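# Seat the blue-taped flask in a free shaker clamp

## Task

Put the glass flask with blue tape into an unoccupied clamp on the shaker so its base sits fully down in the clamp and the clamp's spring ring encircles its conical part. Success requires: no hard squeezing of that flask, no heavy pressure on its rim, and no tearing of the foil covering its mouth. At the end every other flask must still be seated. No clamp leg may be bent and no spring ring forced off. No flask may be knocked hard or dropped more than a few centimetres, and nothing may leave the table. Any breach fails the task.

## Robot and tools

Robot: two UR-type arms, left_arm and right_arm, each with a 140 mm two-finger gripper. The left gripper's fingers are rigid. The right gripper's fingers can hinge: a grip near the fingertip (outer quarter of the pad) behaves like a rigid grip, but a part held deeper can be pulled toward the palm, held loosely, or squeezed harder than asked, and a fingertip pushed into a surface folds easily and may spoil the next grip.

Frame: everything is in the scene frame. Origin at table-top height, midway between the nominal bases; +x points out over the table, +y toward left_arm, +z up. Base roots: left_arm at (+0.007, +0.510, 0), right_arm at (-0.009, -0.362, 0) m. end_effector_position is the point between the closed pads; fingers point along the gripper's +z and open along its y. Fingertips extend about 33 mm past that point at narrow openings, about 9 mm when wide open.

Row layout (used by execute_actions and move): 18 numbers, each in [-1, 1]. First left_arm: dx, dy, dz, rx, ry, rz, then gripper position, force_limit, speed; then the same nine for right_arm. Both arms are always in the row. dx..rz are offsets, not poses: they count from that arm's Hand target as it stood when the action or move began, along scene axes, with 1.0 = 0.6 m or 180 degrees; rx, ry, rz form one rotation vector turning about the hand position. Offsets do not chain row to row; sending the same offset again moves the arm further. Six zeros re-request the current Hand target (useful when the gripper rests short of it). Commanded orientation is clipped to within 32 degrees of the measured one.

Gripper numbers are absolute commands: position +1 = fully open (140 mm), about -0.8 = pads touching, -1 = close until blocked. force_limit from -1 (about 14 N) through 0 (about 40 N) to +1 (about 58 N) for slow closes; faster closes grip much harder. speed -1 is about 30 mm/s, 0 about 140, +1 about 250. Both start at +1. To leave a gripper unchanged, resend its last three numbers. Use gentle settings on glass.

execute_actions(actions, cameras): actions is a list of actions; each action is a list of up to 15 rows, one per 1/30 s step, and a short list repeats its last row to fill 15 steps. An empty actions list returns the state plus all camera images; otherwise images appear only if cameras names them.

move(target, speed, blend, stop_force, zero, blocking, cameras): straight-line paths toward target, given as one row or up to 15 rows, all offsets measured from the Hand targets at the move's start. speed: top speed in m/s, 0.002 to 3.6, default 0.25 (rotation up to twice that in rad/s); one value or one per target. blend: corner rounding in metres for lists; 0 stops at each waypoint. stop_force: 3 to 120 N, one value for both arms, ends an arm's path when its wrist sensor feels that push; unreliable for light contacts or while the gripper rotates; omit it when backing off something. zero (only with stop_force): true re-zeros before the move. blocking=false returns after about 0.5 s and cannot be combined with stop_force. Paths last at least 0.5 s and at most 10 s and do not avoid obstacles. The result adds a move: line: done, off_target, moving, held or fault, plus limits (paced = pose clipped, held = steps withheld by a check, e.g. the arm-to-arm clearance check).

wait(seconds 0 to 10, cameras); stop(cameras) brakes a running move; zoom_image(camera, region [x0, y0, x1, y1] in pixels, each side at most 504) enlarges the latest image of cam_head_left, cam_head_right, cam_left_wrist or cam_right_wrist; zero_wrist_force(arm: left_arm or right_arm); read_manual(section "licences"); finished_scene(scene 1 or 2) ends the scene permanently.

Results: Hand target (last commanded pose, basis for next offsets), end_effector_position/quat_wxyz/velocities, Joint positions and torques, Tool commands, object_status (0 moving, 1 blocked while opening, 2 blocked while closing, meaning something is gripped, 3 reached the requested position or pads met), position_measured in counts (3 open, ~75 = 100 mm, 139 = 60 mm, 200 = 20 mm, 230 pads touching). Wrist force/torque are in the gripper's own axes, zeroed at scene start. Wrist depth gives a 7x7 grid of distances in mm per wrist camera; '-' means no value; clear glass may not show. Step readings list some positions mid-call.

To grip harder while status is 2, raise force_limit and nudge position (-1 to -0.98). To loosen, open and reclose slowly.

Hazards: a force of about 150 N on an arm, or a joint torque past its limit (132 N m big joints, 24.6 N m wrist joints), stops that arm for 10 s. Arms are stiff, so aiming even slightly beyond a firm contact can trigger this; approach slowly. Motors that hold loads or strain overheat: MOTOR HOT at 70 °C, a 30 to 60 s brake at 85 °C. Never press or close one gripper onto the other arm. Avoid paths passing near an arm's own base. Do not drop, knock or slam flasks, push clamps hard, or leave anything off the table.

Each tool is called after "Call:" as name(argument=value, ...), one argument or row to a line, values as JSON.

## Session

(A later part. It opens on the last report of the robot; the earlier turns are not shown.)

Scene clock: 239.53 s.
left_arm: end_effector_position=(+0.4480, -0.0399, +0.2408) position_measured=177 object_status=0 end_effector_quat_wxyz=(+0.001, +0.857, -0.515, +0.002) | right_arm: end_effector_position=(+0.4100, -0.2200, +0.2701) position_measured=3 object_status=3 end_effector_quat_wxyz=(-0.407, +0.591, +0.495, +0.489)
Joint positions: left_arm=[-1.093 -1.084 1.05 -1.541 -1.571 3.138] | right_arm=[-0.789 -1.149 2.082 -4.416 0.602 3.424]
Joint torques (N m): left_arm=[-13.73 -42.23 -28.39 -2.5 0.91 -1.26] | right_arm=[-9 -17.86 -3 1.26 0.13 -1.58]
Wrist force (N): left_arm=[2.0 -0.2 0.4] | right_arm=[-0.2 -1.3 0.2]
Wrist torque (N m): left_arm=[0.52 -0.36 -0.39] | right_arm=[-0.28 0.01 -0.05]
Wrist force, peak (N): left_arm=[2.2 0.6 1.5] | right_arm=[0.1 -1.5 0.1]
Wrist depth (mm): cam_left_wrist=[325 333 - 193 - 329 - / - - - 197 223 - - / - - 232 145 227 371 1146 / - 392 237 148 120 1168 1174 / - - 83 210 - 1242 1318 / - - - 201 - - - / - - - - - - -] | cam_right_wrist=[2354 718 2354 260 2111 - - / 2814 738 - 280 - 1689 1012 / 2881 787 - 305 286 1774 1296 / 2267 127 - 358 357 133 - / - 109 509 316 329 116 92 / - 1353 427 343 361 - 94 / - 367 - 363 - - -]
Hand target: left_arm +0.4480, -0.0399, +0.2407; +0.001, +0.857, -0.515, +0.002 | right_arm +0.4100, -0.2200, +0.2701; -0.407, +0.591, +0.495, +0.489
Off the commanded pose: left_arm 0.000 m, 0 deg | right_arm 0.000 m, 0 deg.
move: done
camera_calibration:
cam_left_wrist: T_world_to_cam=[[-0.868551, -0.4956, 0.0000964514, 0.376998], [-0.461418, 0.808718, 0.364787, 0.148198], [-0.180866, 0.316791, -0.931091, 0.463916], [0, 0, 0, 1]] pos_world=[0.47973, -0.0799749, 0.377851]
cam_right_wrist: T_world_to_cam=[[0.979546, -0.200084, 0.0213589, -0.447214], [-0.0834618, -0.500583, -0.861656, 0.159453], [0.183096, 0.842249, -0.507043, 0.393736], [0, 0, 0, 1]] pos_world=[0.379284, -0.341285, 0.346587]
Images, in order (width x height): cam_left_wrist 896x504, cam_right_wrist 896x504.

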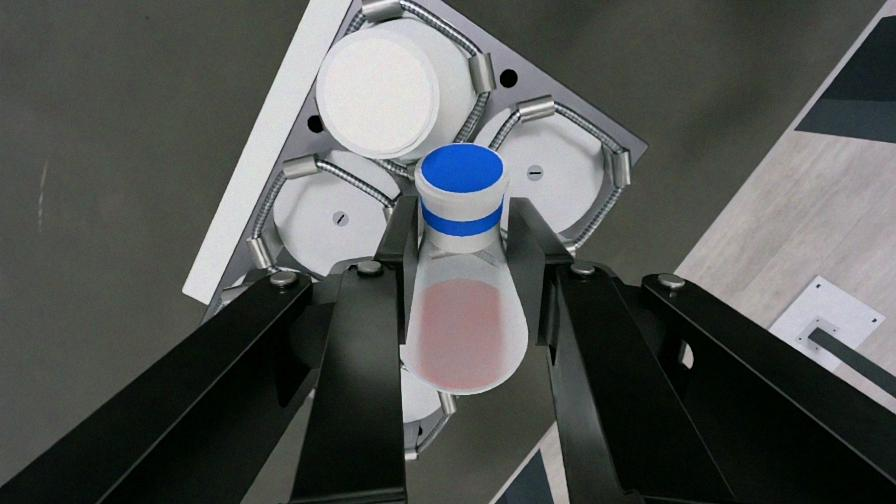

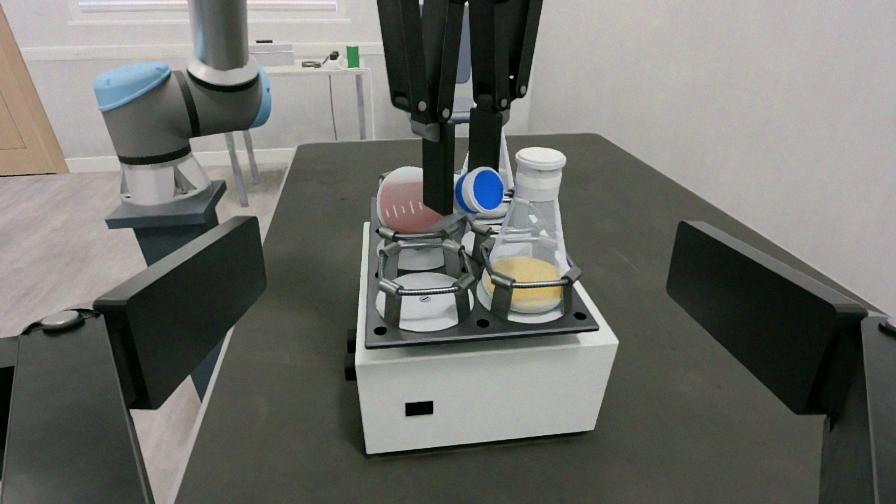

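Call:
wait(
  seconds=1,
  cameras=["cam_left_wrist","cam_right_wrist"],
)

Call:
zoom_image(
  camera="cam_left_wrist",
  region=[330, 120, 630, 470],
)

Call:
zoom_image(
  camera="cam_right_wrist",
  region=[350, 60, 530, 280],
)

Scene clock: 241.57 s.
left_arm: end_effector_position=(+0.4480, -0.0399, +0.2408) position_measured=177 object_status=2 end_effector_quat_wxyz=(+0.001, +0.857, -0.515, +0.002) | right_arm: end_effector_position=(+0.4100, -0.2200, +0.2701) position_measured=3 object_status=3 end_effector_quat_wxyz=(-0.407, +0.591, +0.495, +0.489)
Joint positions: left_arm=[-1.093 -1.084 1.05 -1.541 -1.571 3.138] | right_arm=[-0.789 -1.149 2.082 -4.416 0.602 3.424]
Joint torques (N m): left_arm=[-13.41 -42.27 -24.73 -2.58 1.06 -1.11] | right_arm=[-10.11 -18.5 -2.47 1.17 0 -1.42]
Wrist force (N): left_arm=[2.3 0.1 0.8] | right_arm=[0.0 -1.3 -0.2]
Wrist torque (N m): left_arm=[0.54 -0.41 -0.40] | right_arm=[-0.28 -0.06 -0.05]
Wrist force, peak (N): left_arm=[2.5 0.0 0.9] | right_arm=[-0.3 -1.4 -0.5]
Wrist depth (mm): cam_left_wrist=[- 328 171 194 - 339 330 / 353 340 - 202 217 346 344 / 358 - 232 145 228 - 1129 / - - 237 145 120 1289 1186 / - - 83 215 - 95 1163 / - - - 274 - - - / - - - - - - -] | cam_right_wrist=[3180 720 2915 260 2424 - - / 718 735 - 279 2605 1654 - / 2691 787 991 312 - - - / 2093 122 704 357 365 133 - / - 109 - 315 334 116 92 / - 1331 - 338 359 - 94 / - 367 - 375 372 - -]
Hand target: left_arm +0.4480, -0.0399, +0.2407; +0.001, +0.857, -0.515, +0.002 | right_arm +0.4100, -0.2200, +0.2701; -0.407, +0.591, +0.495, +0.489
Tool commands: left_gripper/position=-1.0 left_gripper/force_limit=-0.05 left_gripper/speed=-1.0 right_gripper/position=+1.0 right_gripper/force_limit=+1.0 right_gripper/speed=+1.0
Off the commanded pose: left_arm 0.000 m, 0 deg | right_arm 0.000 m, 0 deg.
wait: 1.00 s; at rest from the start
camera_calibration:
cam_left_wrist: T_world_to_cam=[[-0.868551, -0.4956, 0.0000964514, 0.376998], [-0.461418, 0.808718, 0.364787, 0.148198], [-0.180866, 0.316791, -0.931091, 0.463916], [0, 0, 0, 1]] pos_world=[0.47973, -0.0799749, 0.377851]
cam_right_wrist: T_world_to_cam=[[0.979546, -0.200084, 0.0213589, -0.447214], [-0.0834618, -0.500583, -0.861656, 0.159453], [0.183096, 0.842249, -0.507043, 0.393736], [0, 0, 0, 1]] pos_world=[0.379284, -0.341285, 0.346587]
Images, in order (width x height): cam_left_wrist 896x504, cam_right_wrist 896x504.

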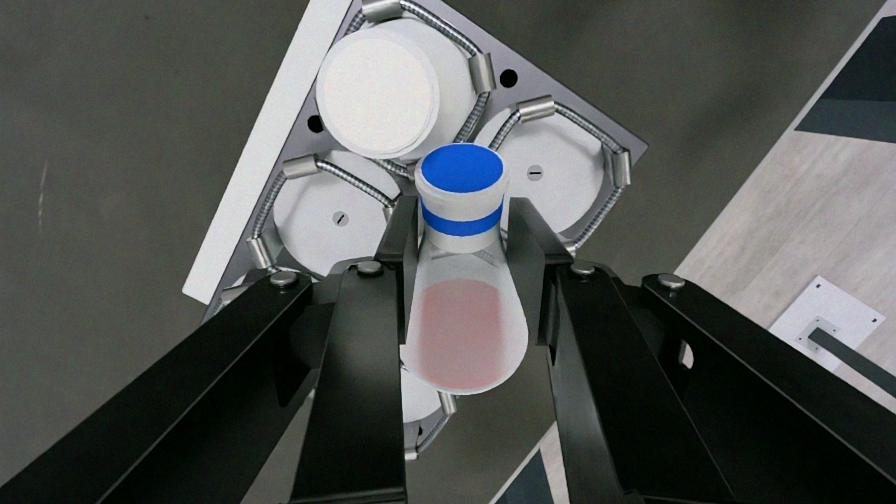

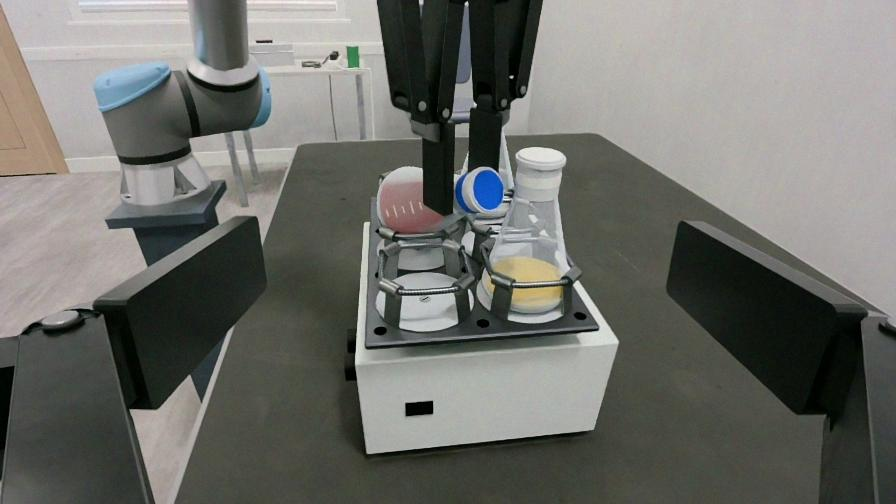

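Scaled by 1.440 from the camera's 896x504 image, which has a finer 1280x720 frame.

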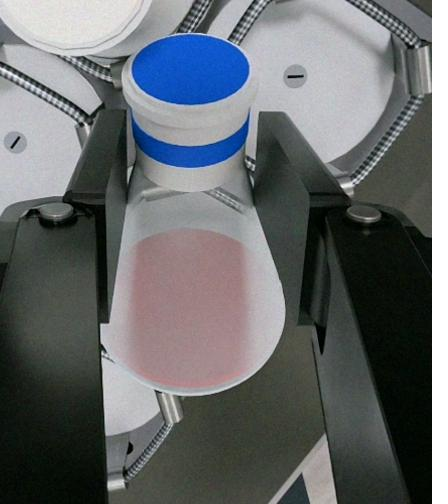

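Scaled by 2.291 from the camera's 896x504 image, which has a finer 1280x720 frame.

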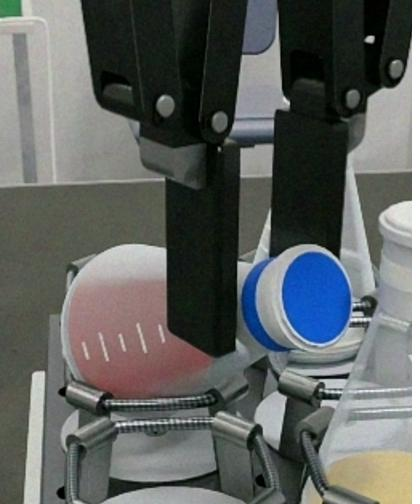

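Call:
move(
  target=[0,0,0.1,0,0,0,-1,-0.05,-1,0,0,0,0,0,0,1,1,1],
  speed=0.06,
  cameras=["cam_left_wrist","cam_right_wrist"],
)

Call:
zoom_image(
  camera="cam_right_wrist",
  region=[350, 20, 550, 280],
)

Scene clock: 244.37 s.
left_arm: end_effector_position=(+0.4480, -0.0400, +0.3006) position_measured=177 object_status=2 end_effector_quat_wxyz=(+0.001, +0.857, -0.515, +0.002) | right_arm: end_effector_position=(+0.4100, -0.2200, +0.2701) position_measured=3 object_status=3 end_effector_quat_wxyz=(-0.407, +0.591, +0.495, +0.489)
Joint positions: left_arm=[-1.093 -1.064 0.866 -1.377 -1.571 3.138] | right_arm=[-0.789 -1.149 2.082 -4.416 0.602 3.424]
Joint torques (N m): left_arm=[-12.32 -55.31 -26.09 -3.6 0.03 -0.55] | right_arm=[-9.35 -19.21 -1.68 1.32 -0.11 -1.49]
Wrist force (N): left_arm=[2.1 0.8 2.3] | right_arm=[0.2 -1.3 0.0]
Wrist torque (N m): left_arm=[0.50 -0.38 -0.40] | right_arm=[-0.26 -0.07 -0.05]
Wrist force, peak (N): left_arm=[2.2 0.0 2.6] | right_arm=[0.1 -1.5 0.0]
Wrist depth (mm): cam_left_wrist=[- 417 376 - - - - / - 407 400 259 400 404 - / 421 - 288 140 290 1151 1174 / - - 269 135 121 1275 1242 / - - 83 214 - - 1387 / - - - 496 - - - / - - - - - - -] | cam_right_wrist=[2288 710 2847 271 3023 1855 - / 2721 763 3180 280 1991 1841 1212 / 2661 785 - 399 299 1560 - / 2129 127 688 361 349 133 - / - 109 519 312 339 123 92 / - 1212 - 342 365 - 94 / - 367 - - - 363 -]
Hand target: left_arm +0.4480, -0.0399, +0.3007; +0.001, +0.857, -0.515, +0.002 | right_arm +0.4100, -0.2200, +0.2701; -0.407, +0.591, +0.495, +0.489
Off the commanded pose: left_arm 0.000 m, 0 deg | right_arm 0.000 m, 0 deg.
move: done
camera_calibration:
cam_left_wrist: T_world_to_cam=[[-0.868531, -0.495636, 0.0000678935, 0.376943], [-0.461416, 0.808616, 0.365014, 0.126321], [-0.180969, 0.316994, -0.931002, 0.519747], [0, 0, 0, 1]] pos_world=[0.479731, -0.0800757, 0.437751]
cam_right_wrist: T_world_to_cam=[[0.979546, -0.200084, 0.0213589, -0.447214], [-0.0834618, -0.500583, -0.861656, 0.159453], [0.183096, 0.842249, -0.507043, 0.393736], [0, 0, 0, 1]] pos_world=[0.379284, -0.341285, 0.346587]
Images, in order (width x height): cam_left_wrist 896x504, cam_right_wrist 896x504.

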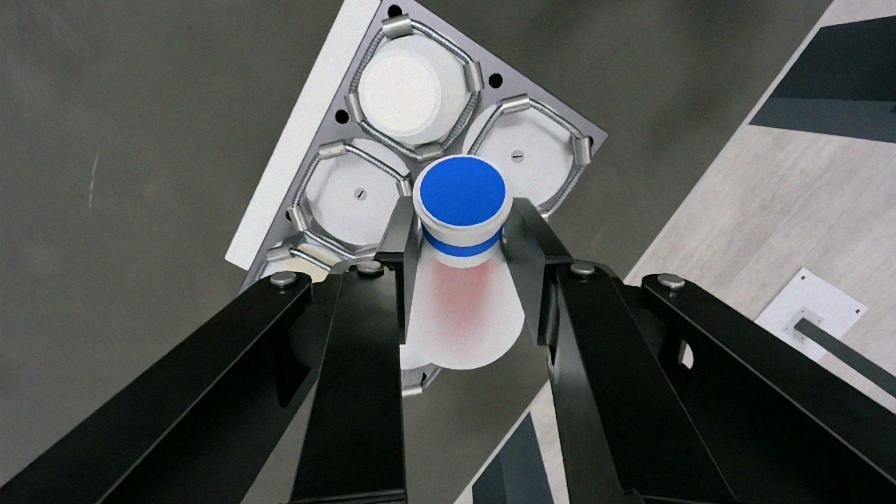

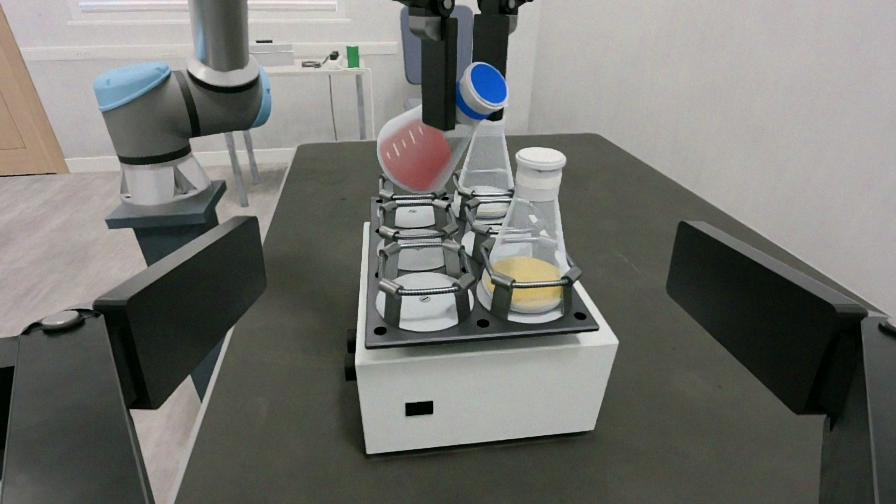

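Scaled by 1.938 from the camera's 896x504 image, which has a finer 1280x720 frame.

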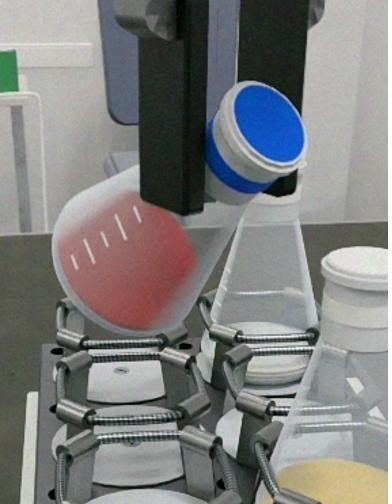

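Call:
move(
  target=[-0.0224,0.0422,0.01,-0.2208,-0.1173,0,-1,-0.05,-1,0,0,0,0,0,0,1,1,1],
  speed=0.2,
  cameras=["all"],
)

Call:
zoom_image(
  camera="cam_right_wrist",
  region=[350, 20, 550, 280],
)

Call:
zoom_image(
  camera="cam_left_wrist",
  region=[330, 120, 630, 470],
)

Call:
zoom_image(
  camera="cam_head_left",
  region=[410, 80, 520, 200],
)

Scene clock: 250.17 s.
left_arm: end_effector_position=(+0.4346, -0.0146, +0.3068) position_measured=177 object_status=2 end_effector_quat_wxyz=(+0.198, +0.791, -0.475, +0.329) | right_arm: end_effector_position=(+0.4100, -0.2200, +0.2701) position_measured=3 object_status=3 end_effector_quat_wxyz=(-0.407, +0.591, +0.495, +0.489)
Joint positions: left_arm=[-1.094 -1.565 1.909 -2.705 -1.568 3.138] | right_arm=[-0.789 -1.149 2.082 -4.416 0.602 3.424]
Joint torques (N m): left_arm=[-12.89 -22.74 -17.42 -6.05 0.59 0.69] | right_arm=[-9.18 -18.15 -1.28 1.14 -0.47 -1.83]
Wrist force (N): left_arm=[1.6 0.7 1.7] | right_arm=[0.0 -1.2 0.1]
Wrist torque (N m): left_arm=[0.37 -0.47 -0.17] | right_arm=[-0.24 -0.02 -0.05]
Wrist force, peak (N): left_arm=[3.4 0.9 2.2] | right_arm=[0.2 -1.4 -0.4]
Wrist depth (mm): cam_left_wrist=[- - - - - - 1511 / - - - - 535 534 1530 / - - 516 140 496 520 1395 / - 459 - 142 140 1255 1310 / - - 83 215 - - 506 / - - - 273 - - - / - - - 257 - - -] | cam_right_wrist=[2524 735 2246 287 2986 1622 - / 702 740 - 403 - - - / 2691 790 1166 358 287 - - / 2206 127 - 363 369 133 - / - 109 - 313 338 116 92 / - 447 - 347 353 436 94 / - 378 359 362 362 383 -]
Hand target: left_arm +0.4346, -0.0146, +0.3067; +0.198, +0.791, -0.475, +0.329 | right_arm +0.4100, -0.2200, +0.2701; -0.407, +0.591, +0.495, +0.489
Off the commanded pose: left_arm 0.000 m, 0 deg | right_arm 0.000 m, 0 deg.
move: done
camera_calibration:
cam_left_wrist: T_world_to_cam=[[-0.872739, -0.487719, 0.0213697, 0.373239], [-0.454508, 0.795774, -0.400208, 0.328955], [0.178183, -0.358989, -0.916175, 0.344559], [0, 0, 0, 1]] pos_world=[0.413858, 0.0439549, 0.439351]
cam_right_wrist: T_world_to_cam=[[0.979546, -0.200084, 0.0213589, -0.447214], [-0.0834618, -0.500583, -0.861656, 0.159453], [0.183096, 0.842249, -0.507043, 0.393736], [0, 0, 0, 1]] pos_world=[0.379284, -0.341285, 0.346587]

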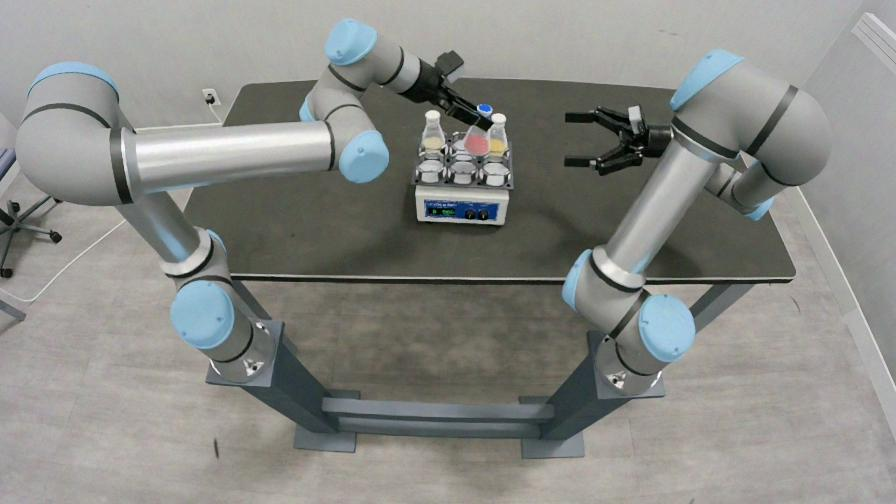

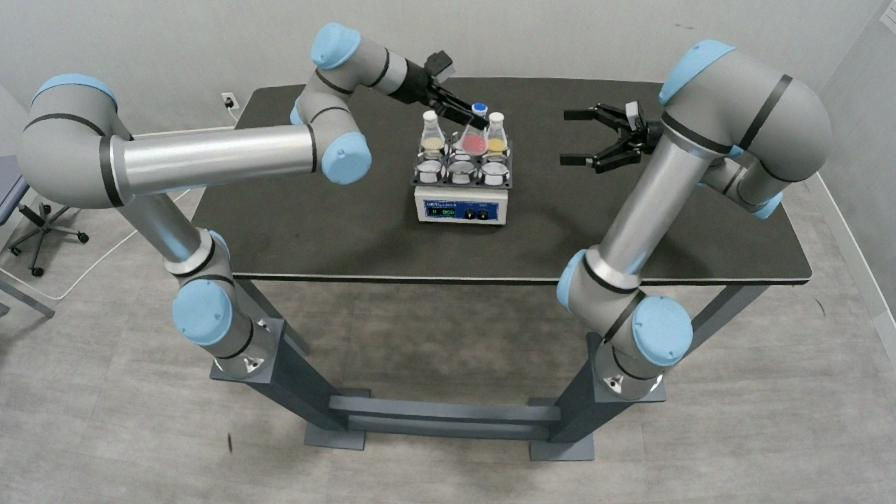

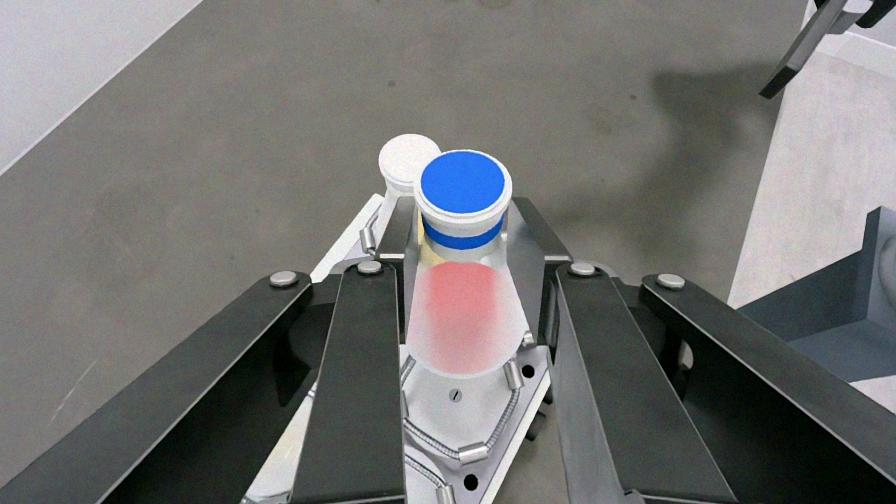

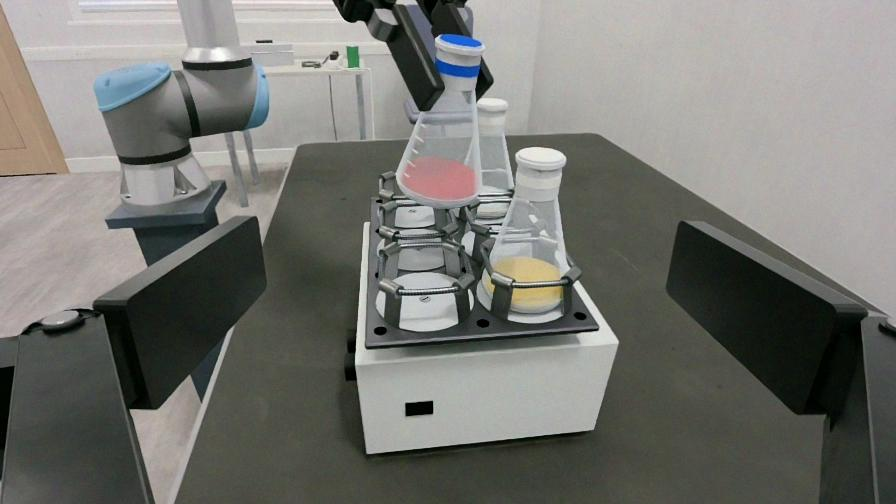

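Scaled by 1.938 from the camera's 896x504 image, which has a finer 1280x720 frame.

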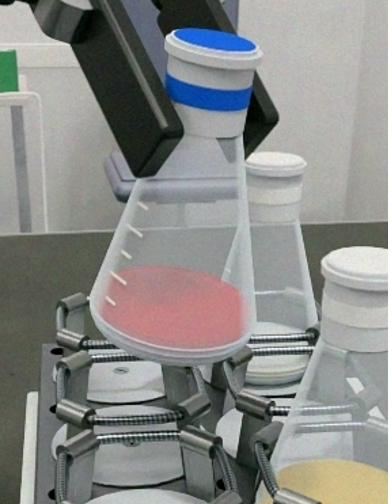

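Scaled by 1.440 from the camera's 896x504 image, which has a finer 1280x720 frame.

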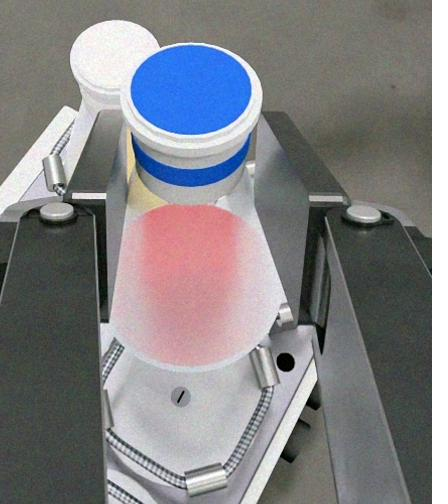

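Scaled by 4.200 from the camera's 896x504 image, which has a finer 1280x720 frame.

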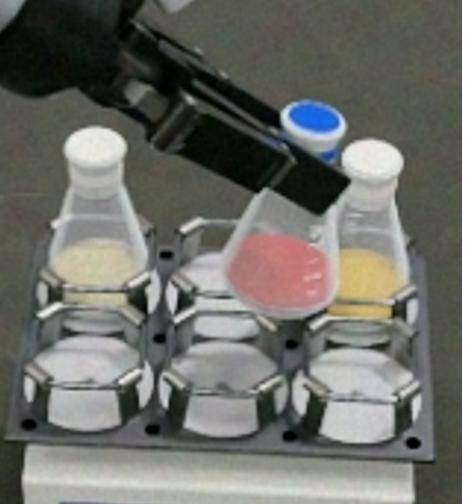

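Call:
move(
  target=[
    [-0.0385,0.0563,0,-0.0245,-0.013,0,-1,-0.05,-1,0,0,0,0,0,0,1,1,1],
    [-0.0385,0.0563,-0.0312,-0.0245,-0.013,0,-1,-0.05,-1,0,0,0,0,0,0,1,1,1],
  ],
  speed=0.1,
  blend=[0.01,0],
  cameras=["all"],
)

Call:
zoom_image(
  camera="cam_right_wrist",
  region=[350, 60, 530, 280],
)

Call:
zoom_image(
  camera="cam_left_wrist",
  region=[330, 120, 630, 470],
)

Call:
zoom_image(
  camera="cam_head_left",
  region=[410, 80, 520, 200],
)

Scene clock: 257.70 s.
left_arm: end_effector_position=(+0.4114, +0.0191, +0.2881) position_measured=177 object_status=2 end_effector_quat_wxyz=(+0.219, +0.776, -0.466, +0.364) | right_arm: end_effector_position=(+0.4100, -0.2200, +0.2701) position_measured=3 object_status=3 end_effector_quat_wxyz=(-0.407, +0.591, +0.495, +0.489)
Joint positions: left_arm=[-1.107 -1.648 2.113 -2.912 -1.558 3.13] | right_arm=[-0.789 -1.149 2.082 -4.416 0.602 3.424]
Joint torques (N m): left_arm=[9.07 -19.07 -17.5 -5.53 -1.46 0.88] | right_arm=[-9.4 -19.82 -1.7 1.55 -0.22 -1.48]
Wrist force (N): left_arm=[1.2 0.7 1.7] | right_arm=[0.4 -1.3 -0.2]
Wrist torque (N m): left_arm=[0.35 -0.43 -0.15] | right_arm=[-0.27 -0.12 -0.05]
Wrist force, peak (N): left_arm=[3.2 0.3 2.4] | right_arm=[0.2 -1.5 -0.3]
Wrist depth (mm): cam_left_wrist=[1014 - 623 624 - - - / 927 - - 233 - - 1614 / 491 - - 144 548 522 1455 / 463 443 - 136 142 483 1275 / 408 - 83 216 - 94 - / - - - 255 - - - / - - - - - - -] | cam_right_wrist=[- 731 321 2721 - - 1289 / 675 744 3099 406 2024 - - / 2814 798 824 399 290 1540 - / 2288 122 694 362 352 133 - / - 109 488 313 336 124 92 / - 448 420 325 367 - 94 / - 1269 - - 374 - -]
Hand target: left_arm +0.4115, +0.0192, +0.2880; +0.219, +0.776, -0.466, +0.364 | right_arm +0.4100, -0.2200, +0.2701; -0.407, +0.591, +0.495, +0.489
Off the commanded pose: left_arm 0.000 m, 0 deg | right_arm 0.000 m, 0 deg.
move: done; blend cut to 0.0094 m at target 1
camera_calibration:
cam_left_wrist: T_world_to_cam=[[-0.873661, -0.485978, 0.0232654, 0.369663], [-0.436582, 0.761959, -0.478345, 0.299859], [0.214738, -0.428069, -0.877864, 0.318842], [0, 0, 0, 1]] pos_world=[0.385406, 0.0876545, 0.414735]
cam_right_wrist: T_world_to_cam=[[0.979546, -0.200084, 0.0213589, -0.447214], [-0.0834618, -0.500583, -0.861656, 0.159453], [0.183096, 0.842249, -0.507043, 0.393736], [0, 0, 0, 1]] pos_world=[0.379284, -0.341285, 0.346587]

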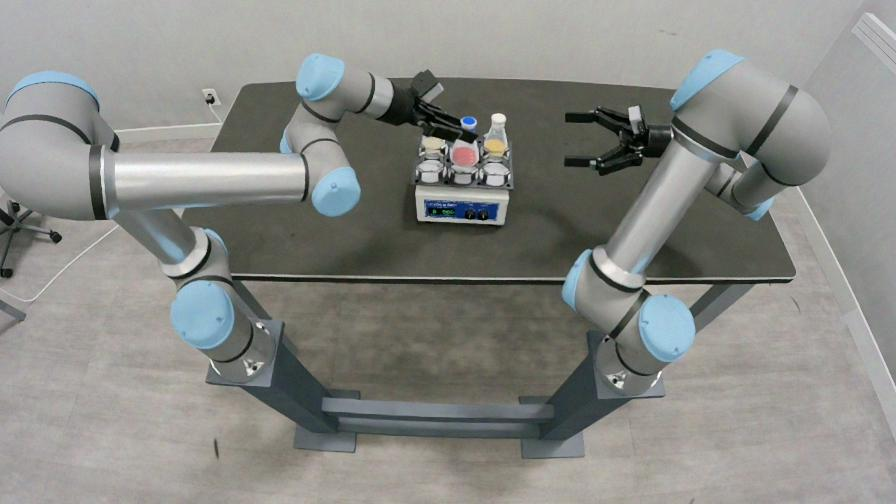

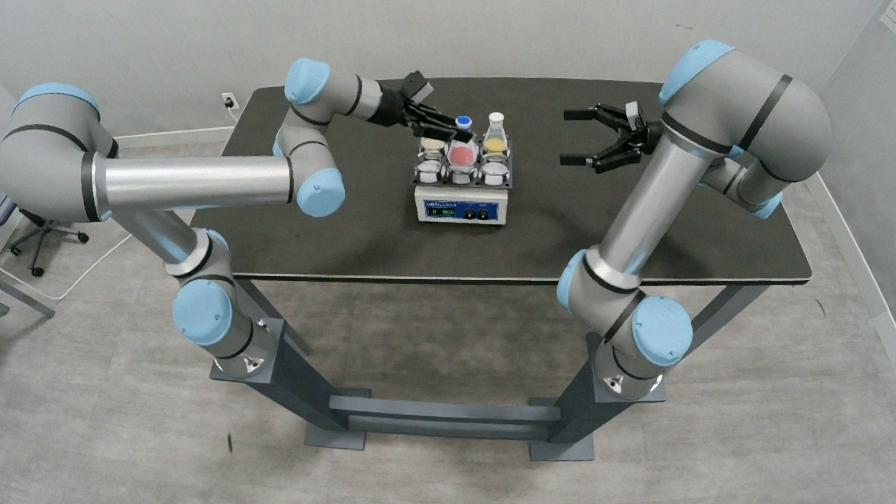

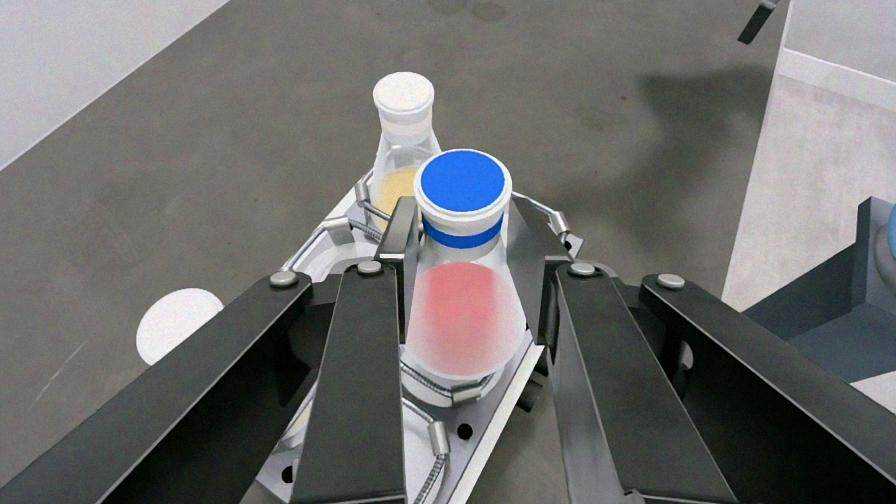

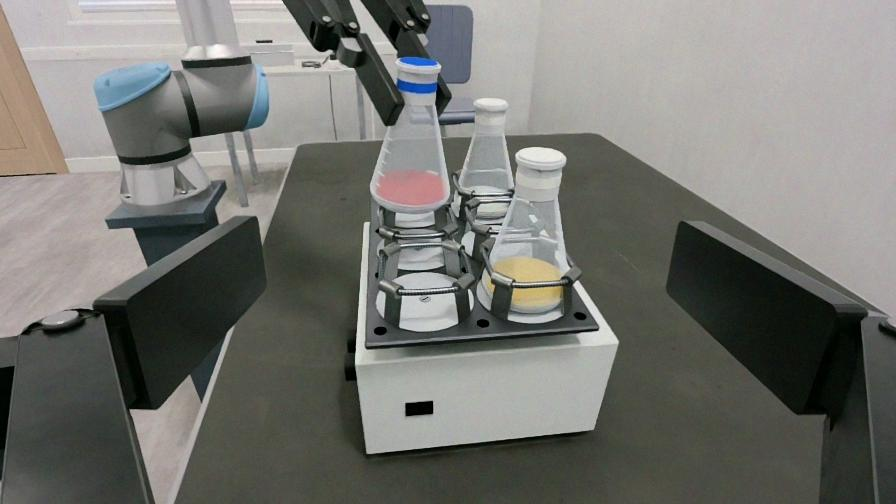

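Scaled by 2.291 from the camera's 896x504 image, which has a finer 1280x720 frame.

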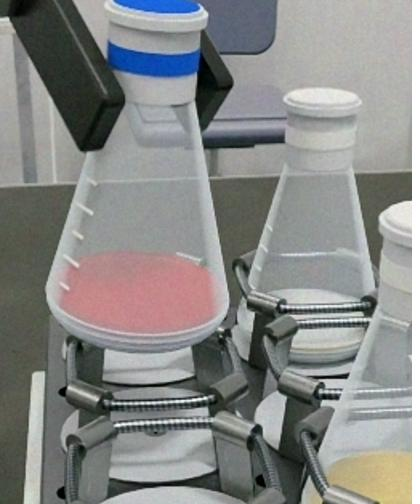

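Scaled by 1.440 from the camera's 896x504 image, which has a finer 1280x720 frame.

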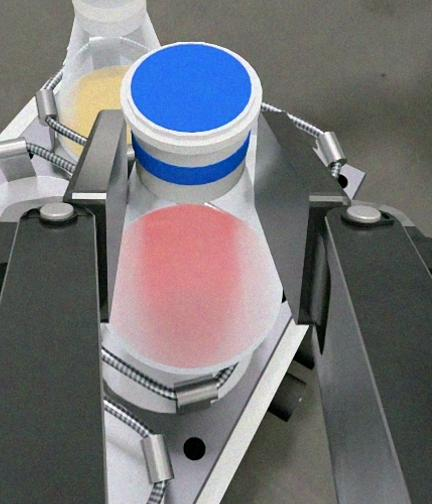

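Scaled by 4.200 from the camera's 896x504 image, which has a finer 1280x720 frame.

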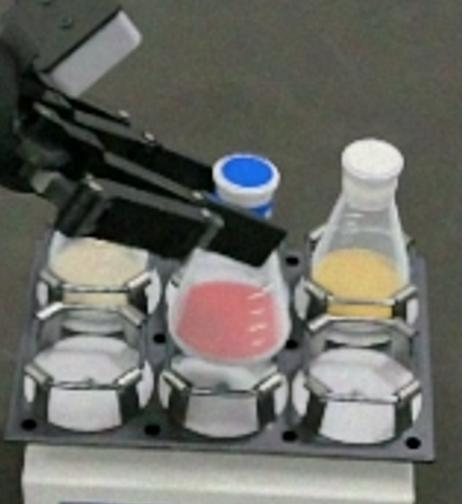

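Call:
move(
  target=[0.0033,0.0083,-0.0167,0,0,0,-1,-0.05,-1,0,0,0,0,0,0,1,1,1],
  speed=0.04,
  stop_force=12,
  cameras=["all"],
)

Call:
zoom_image(
  camera="cam_right_wrist",
  region=[350, 60, 530, 280],
)

Call:
zoom_image(
  camera="cam_left_wrist",
  region=[330, 120, 630, 470],
)

Call:
zoom_image(
  camera="cam_head_left",
  region=[410, 100, 520, 200],
)

Call:
zoom_image(
  camera="cam_head_right",
  region=[410, 100, 520, 200],
)

Scene clock: 270.00 s.
left_arm: end_effector_position=(+0.4134, +0.0241, +0.2780) position_measured=177 object_status=2 end_effector_quat_wxyz=(+0.219, +0.776, -0.466, +0.364) | right_arm: end_effector_position=(+0.4100, -0.2200, +0.2701) position_measured=3 object_status=3 end_effector_quat_wxyz=(-0.407, +0.591, +0.495, +0.489)
Joint positions: left_arm=[-1.096 -1.641 2.135 -2.942 -1.567 3.137] | right_arm=[-0.789 -1.149 2.082 -4.416 0.602 3.424]
Joint torques (N m): left_arm=[-15.62 -27.9 -29.6 -3.29 1.34 -1.47] | right_arm=[-10.05 -18.84 -3.16 1.52 -0.3 -1.46]
Wrist force (N): left_arm=[1.2 0.7 1.6] | right_arm=[0.0 -1.2 0.0]
Wrist torque (N m): left_arm=[0.34 -0.43 -0.26] | right_arm=[-0.24 -0.04 -0.05]
Wrist force, peak (N): left_arm=[1.4 0.8 1.7] | right_arm=[0.1 -1.7 -0.2]
Wrist depth (mm): cam_left_wrist=[- - 614 - - 659 - / - 542 - 543 - 577 1614 / 483 515 - 140 - - 1464 / 447 - 113 136 120 - 1310 / - - 83 214 - - - / - - - - - - - / - - - - - - -] | cam_right_wrist=[2782 740 339 2661 - 1600 1212 / 718 747 - 339 2499 - 1218 / 2577 803 2473 402 288 - - / 2093 127 - 355 349 132 1194 / - 109 - 316 334 116 92 / - 1189 - 345 356 - 94 / - - - - - - -]
Hand target: left_arm +0.4134, +0.0241, +0.2780; +0.219, +0.776, -0.466, +0.364 | right_arm +0.4100, -0.2200, +0.2701; -0.407, +0.591, +0.495, +0.489
Off the commanded pose: left_arm 0.000 m, 0 deg | right_arm 0.000 m, 0 deg.
move: done
camera_calibration:
cam_left_wrist: T_world_to_cam=[[-0.873661, -0.485978, 0.0232654, 0.37416], [-0.436582, 0.761959, -0.478345, 0.292182], [0.214738, -0.428069, -0.877864, 0.311752], [0, 0, 0, 1]] pos_world=[0.387506, 0.0926545, 0.404735]
cam_right_wrist: T_world_to_cam=[[0.979546, -0.200084, 0.0213589, -0.447214], [-0.0834618, -0.500583, -0.861656, 0.159453], [0.183096, 0.842249, -0.507043, 0.393736], [0, 0, 0, 1]] pos_world=[0.379284, -0.341285, 0.346587]

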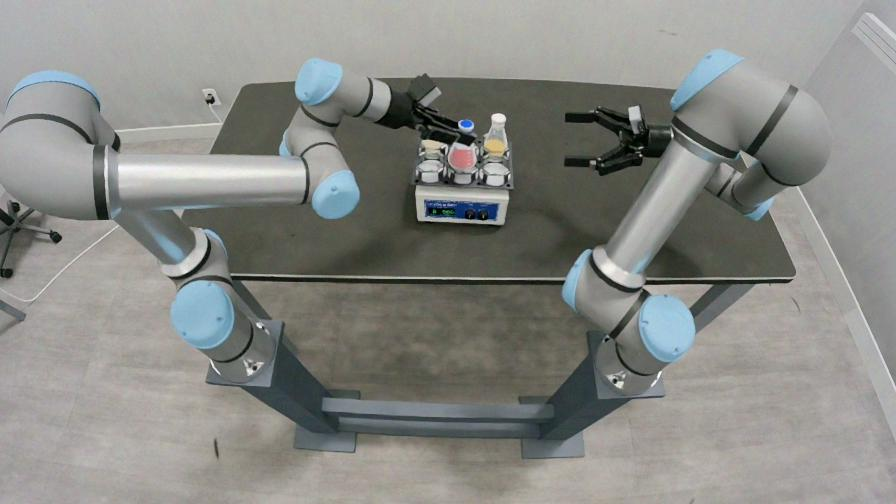

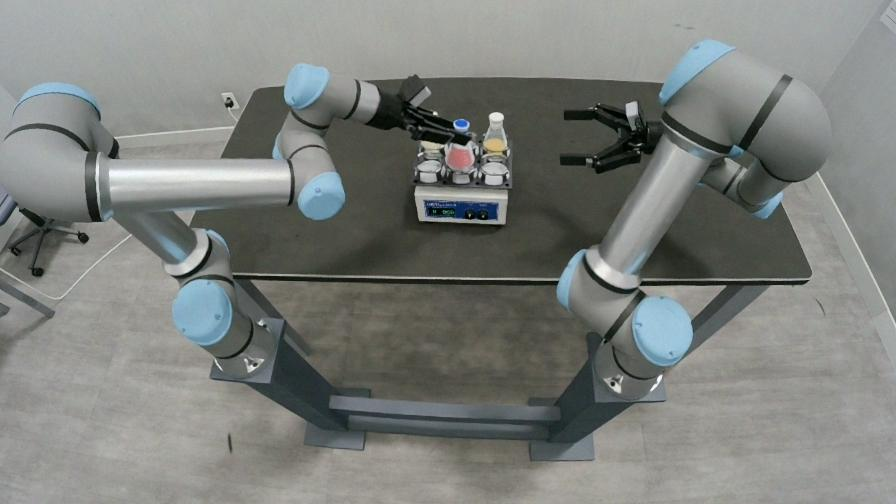

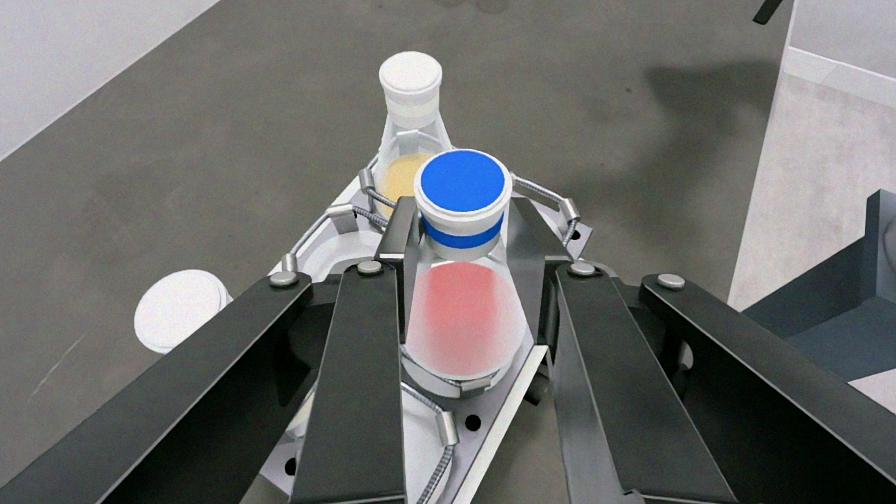

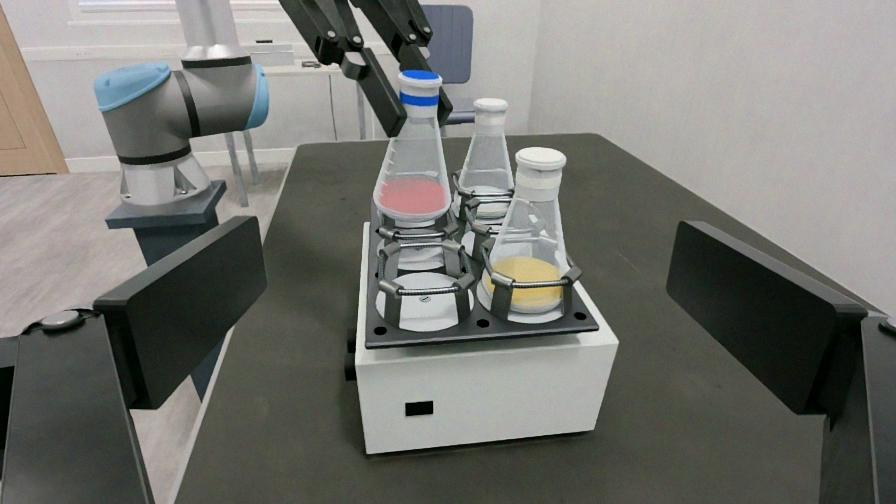

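Scaled by 2.291 from the camera's 896x504 image, which has a finer 1280x720 frame.

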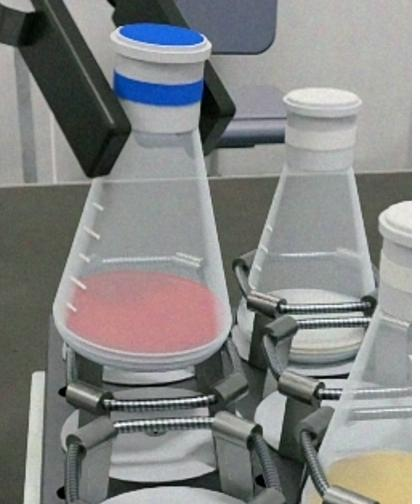

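Scaled by 1.440 from the camera's 896x504 image, which has a finer 1280x720 frame.

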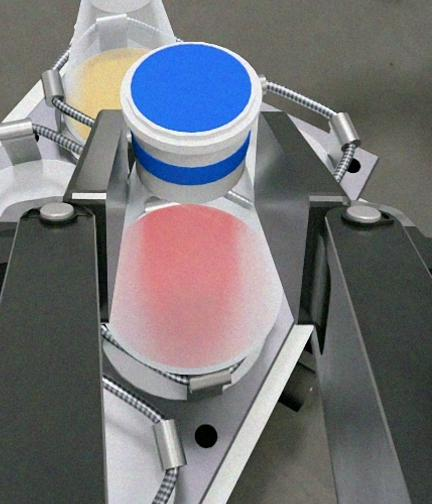

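Scaled by 4.582 from the camera's 896x504 image, which has a finer 1280x720 frame.

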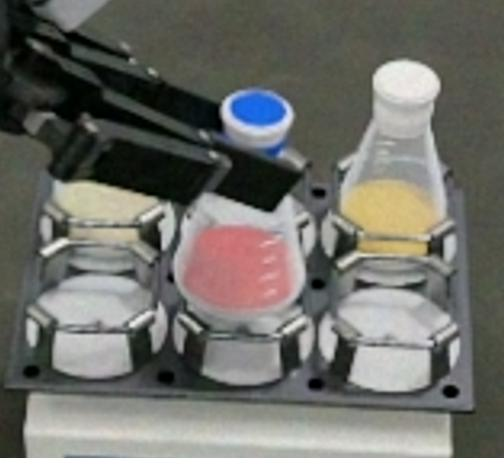

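Scaled by 4.582 from the camera's 896x504 image, which has a finer 1280x720 frame.

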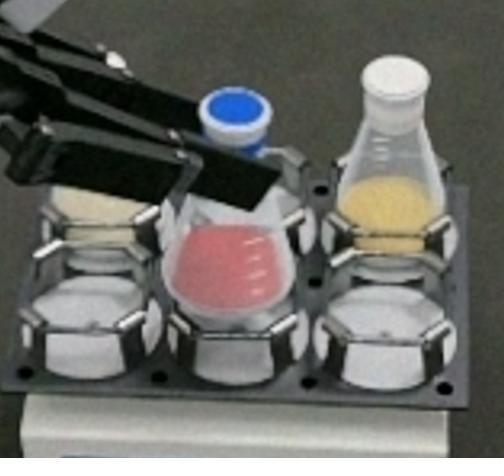

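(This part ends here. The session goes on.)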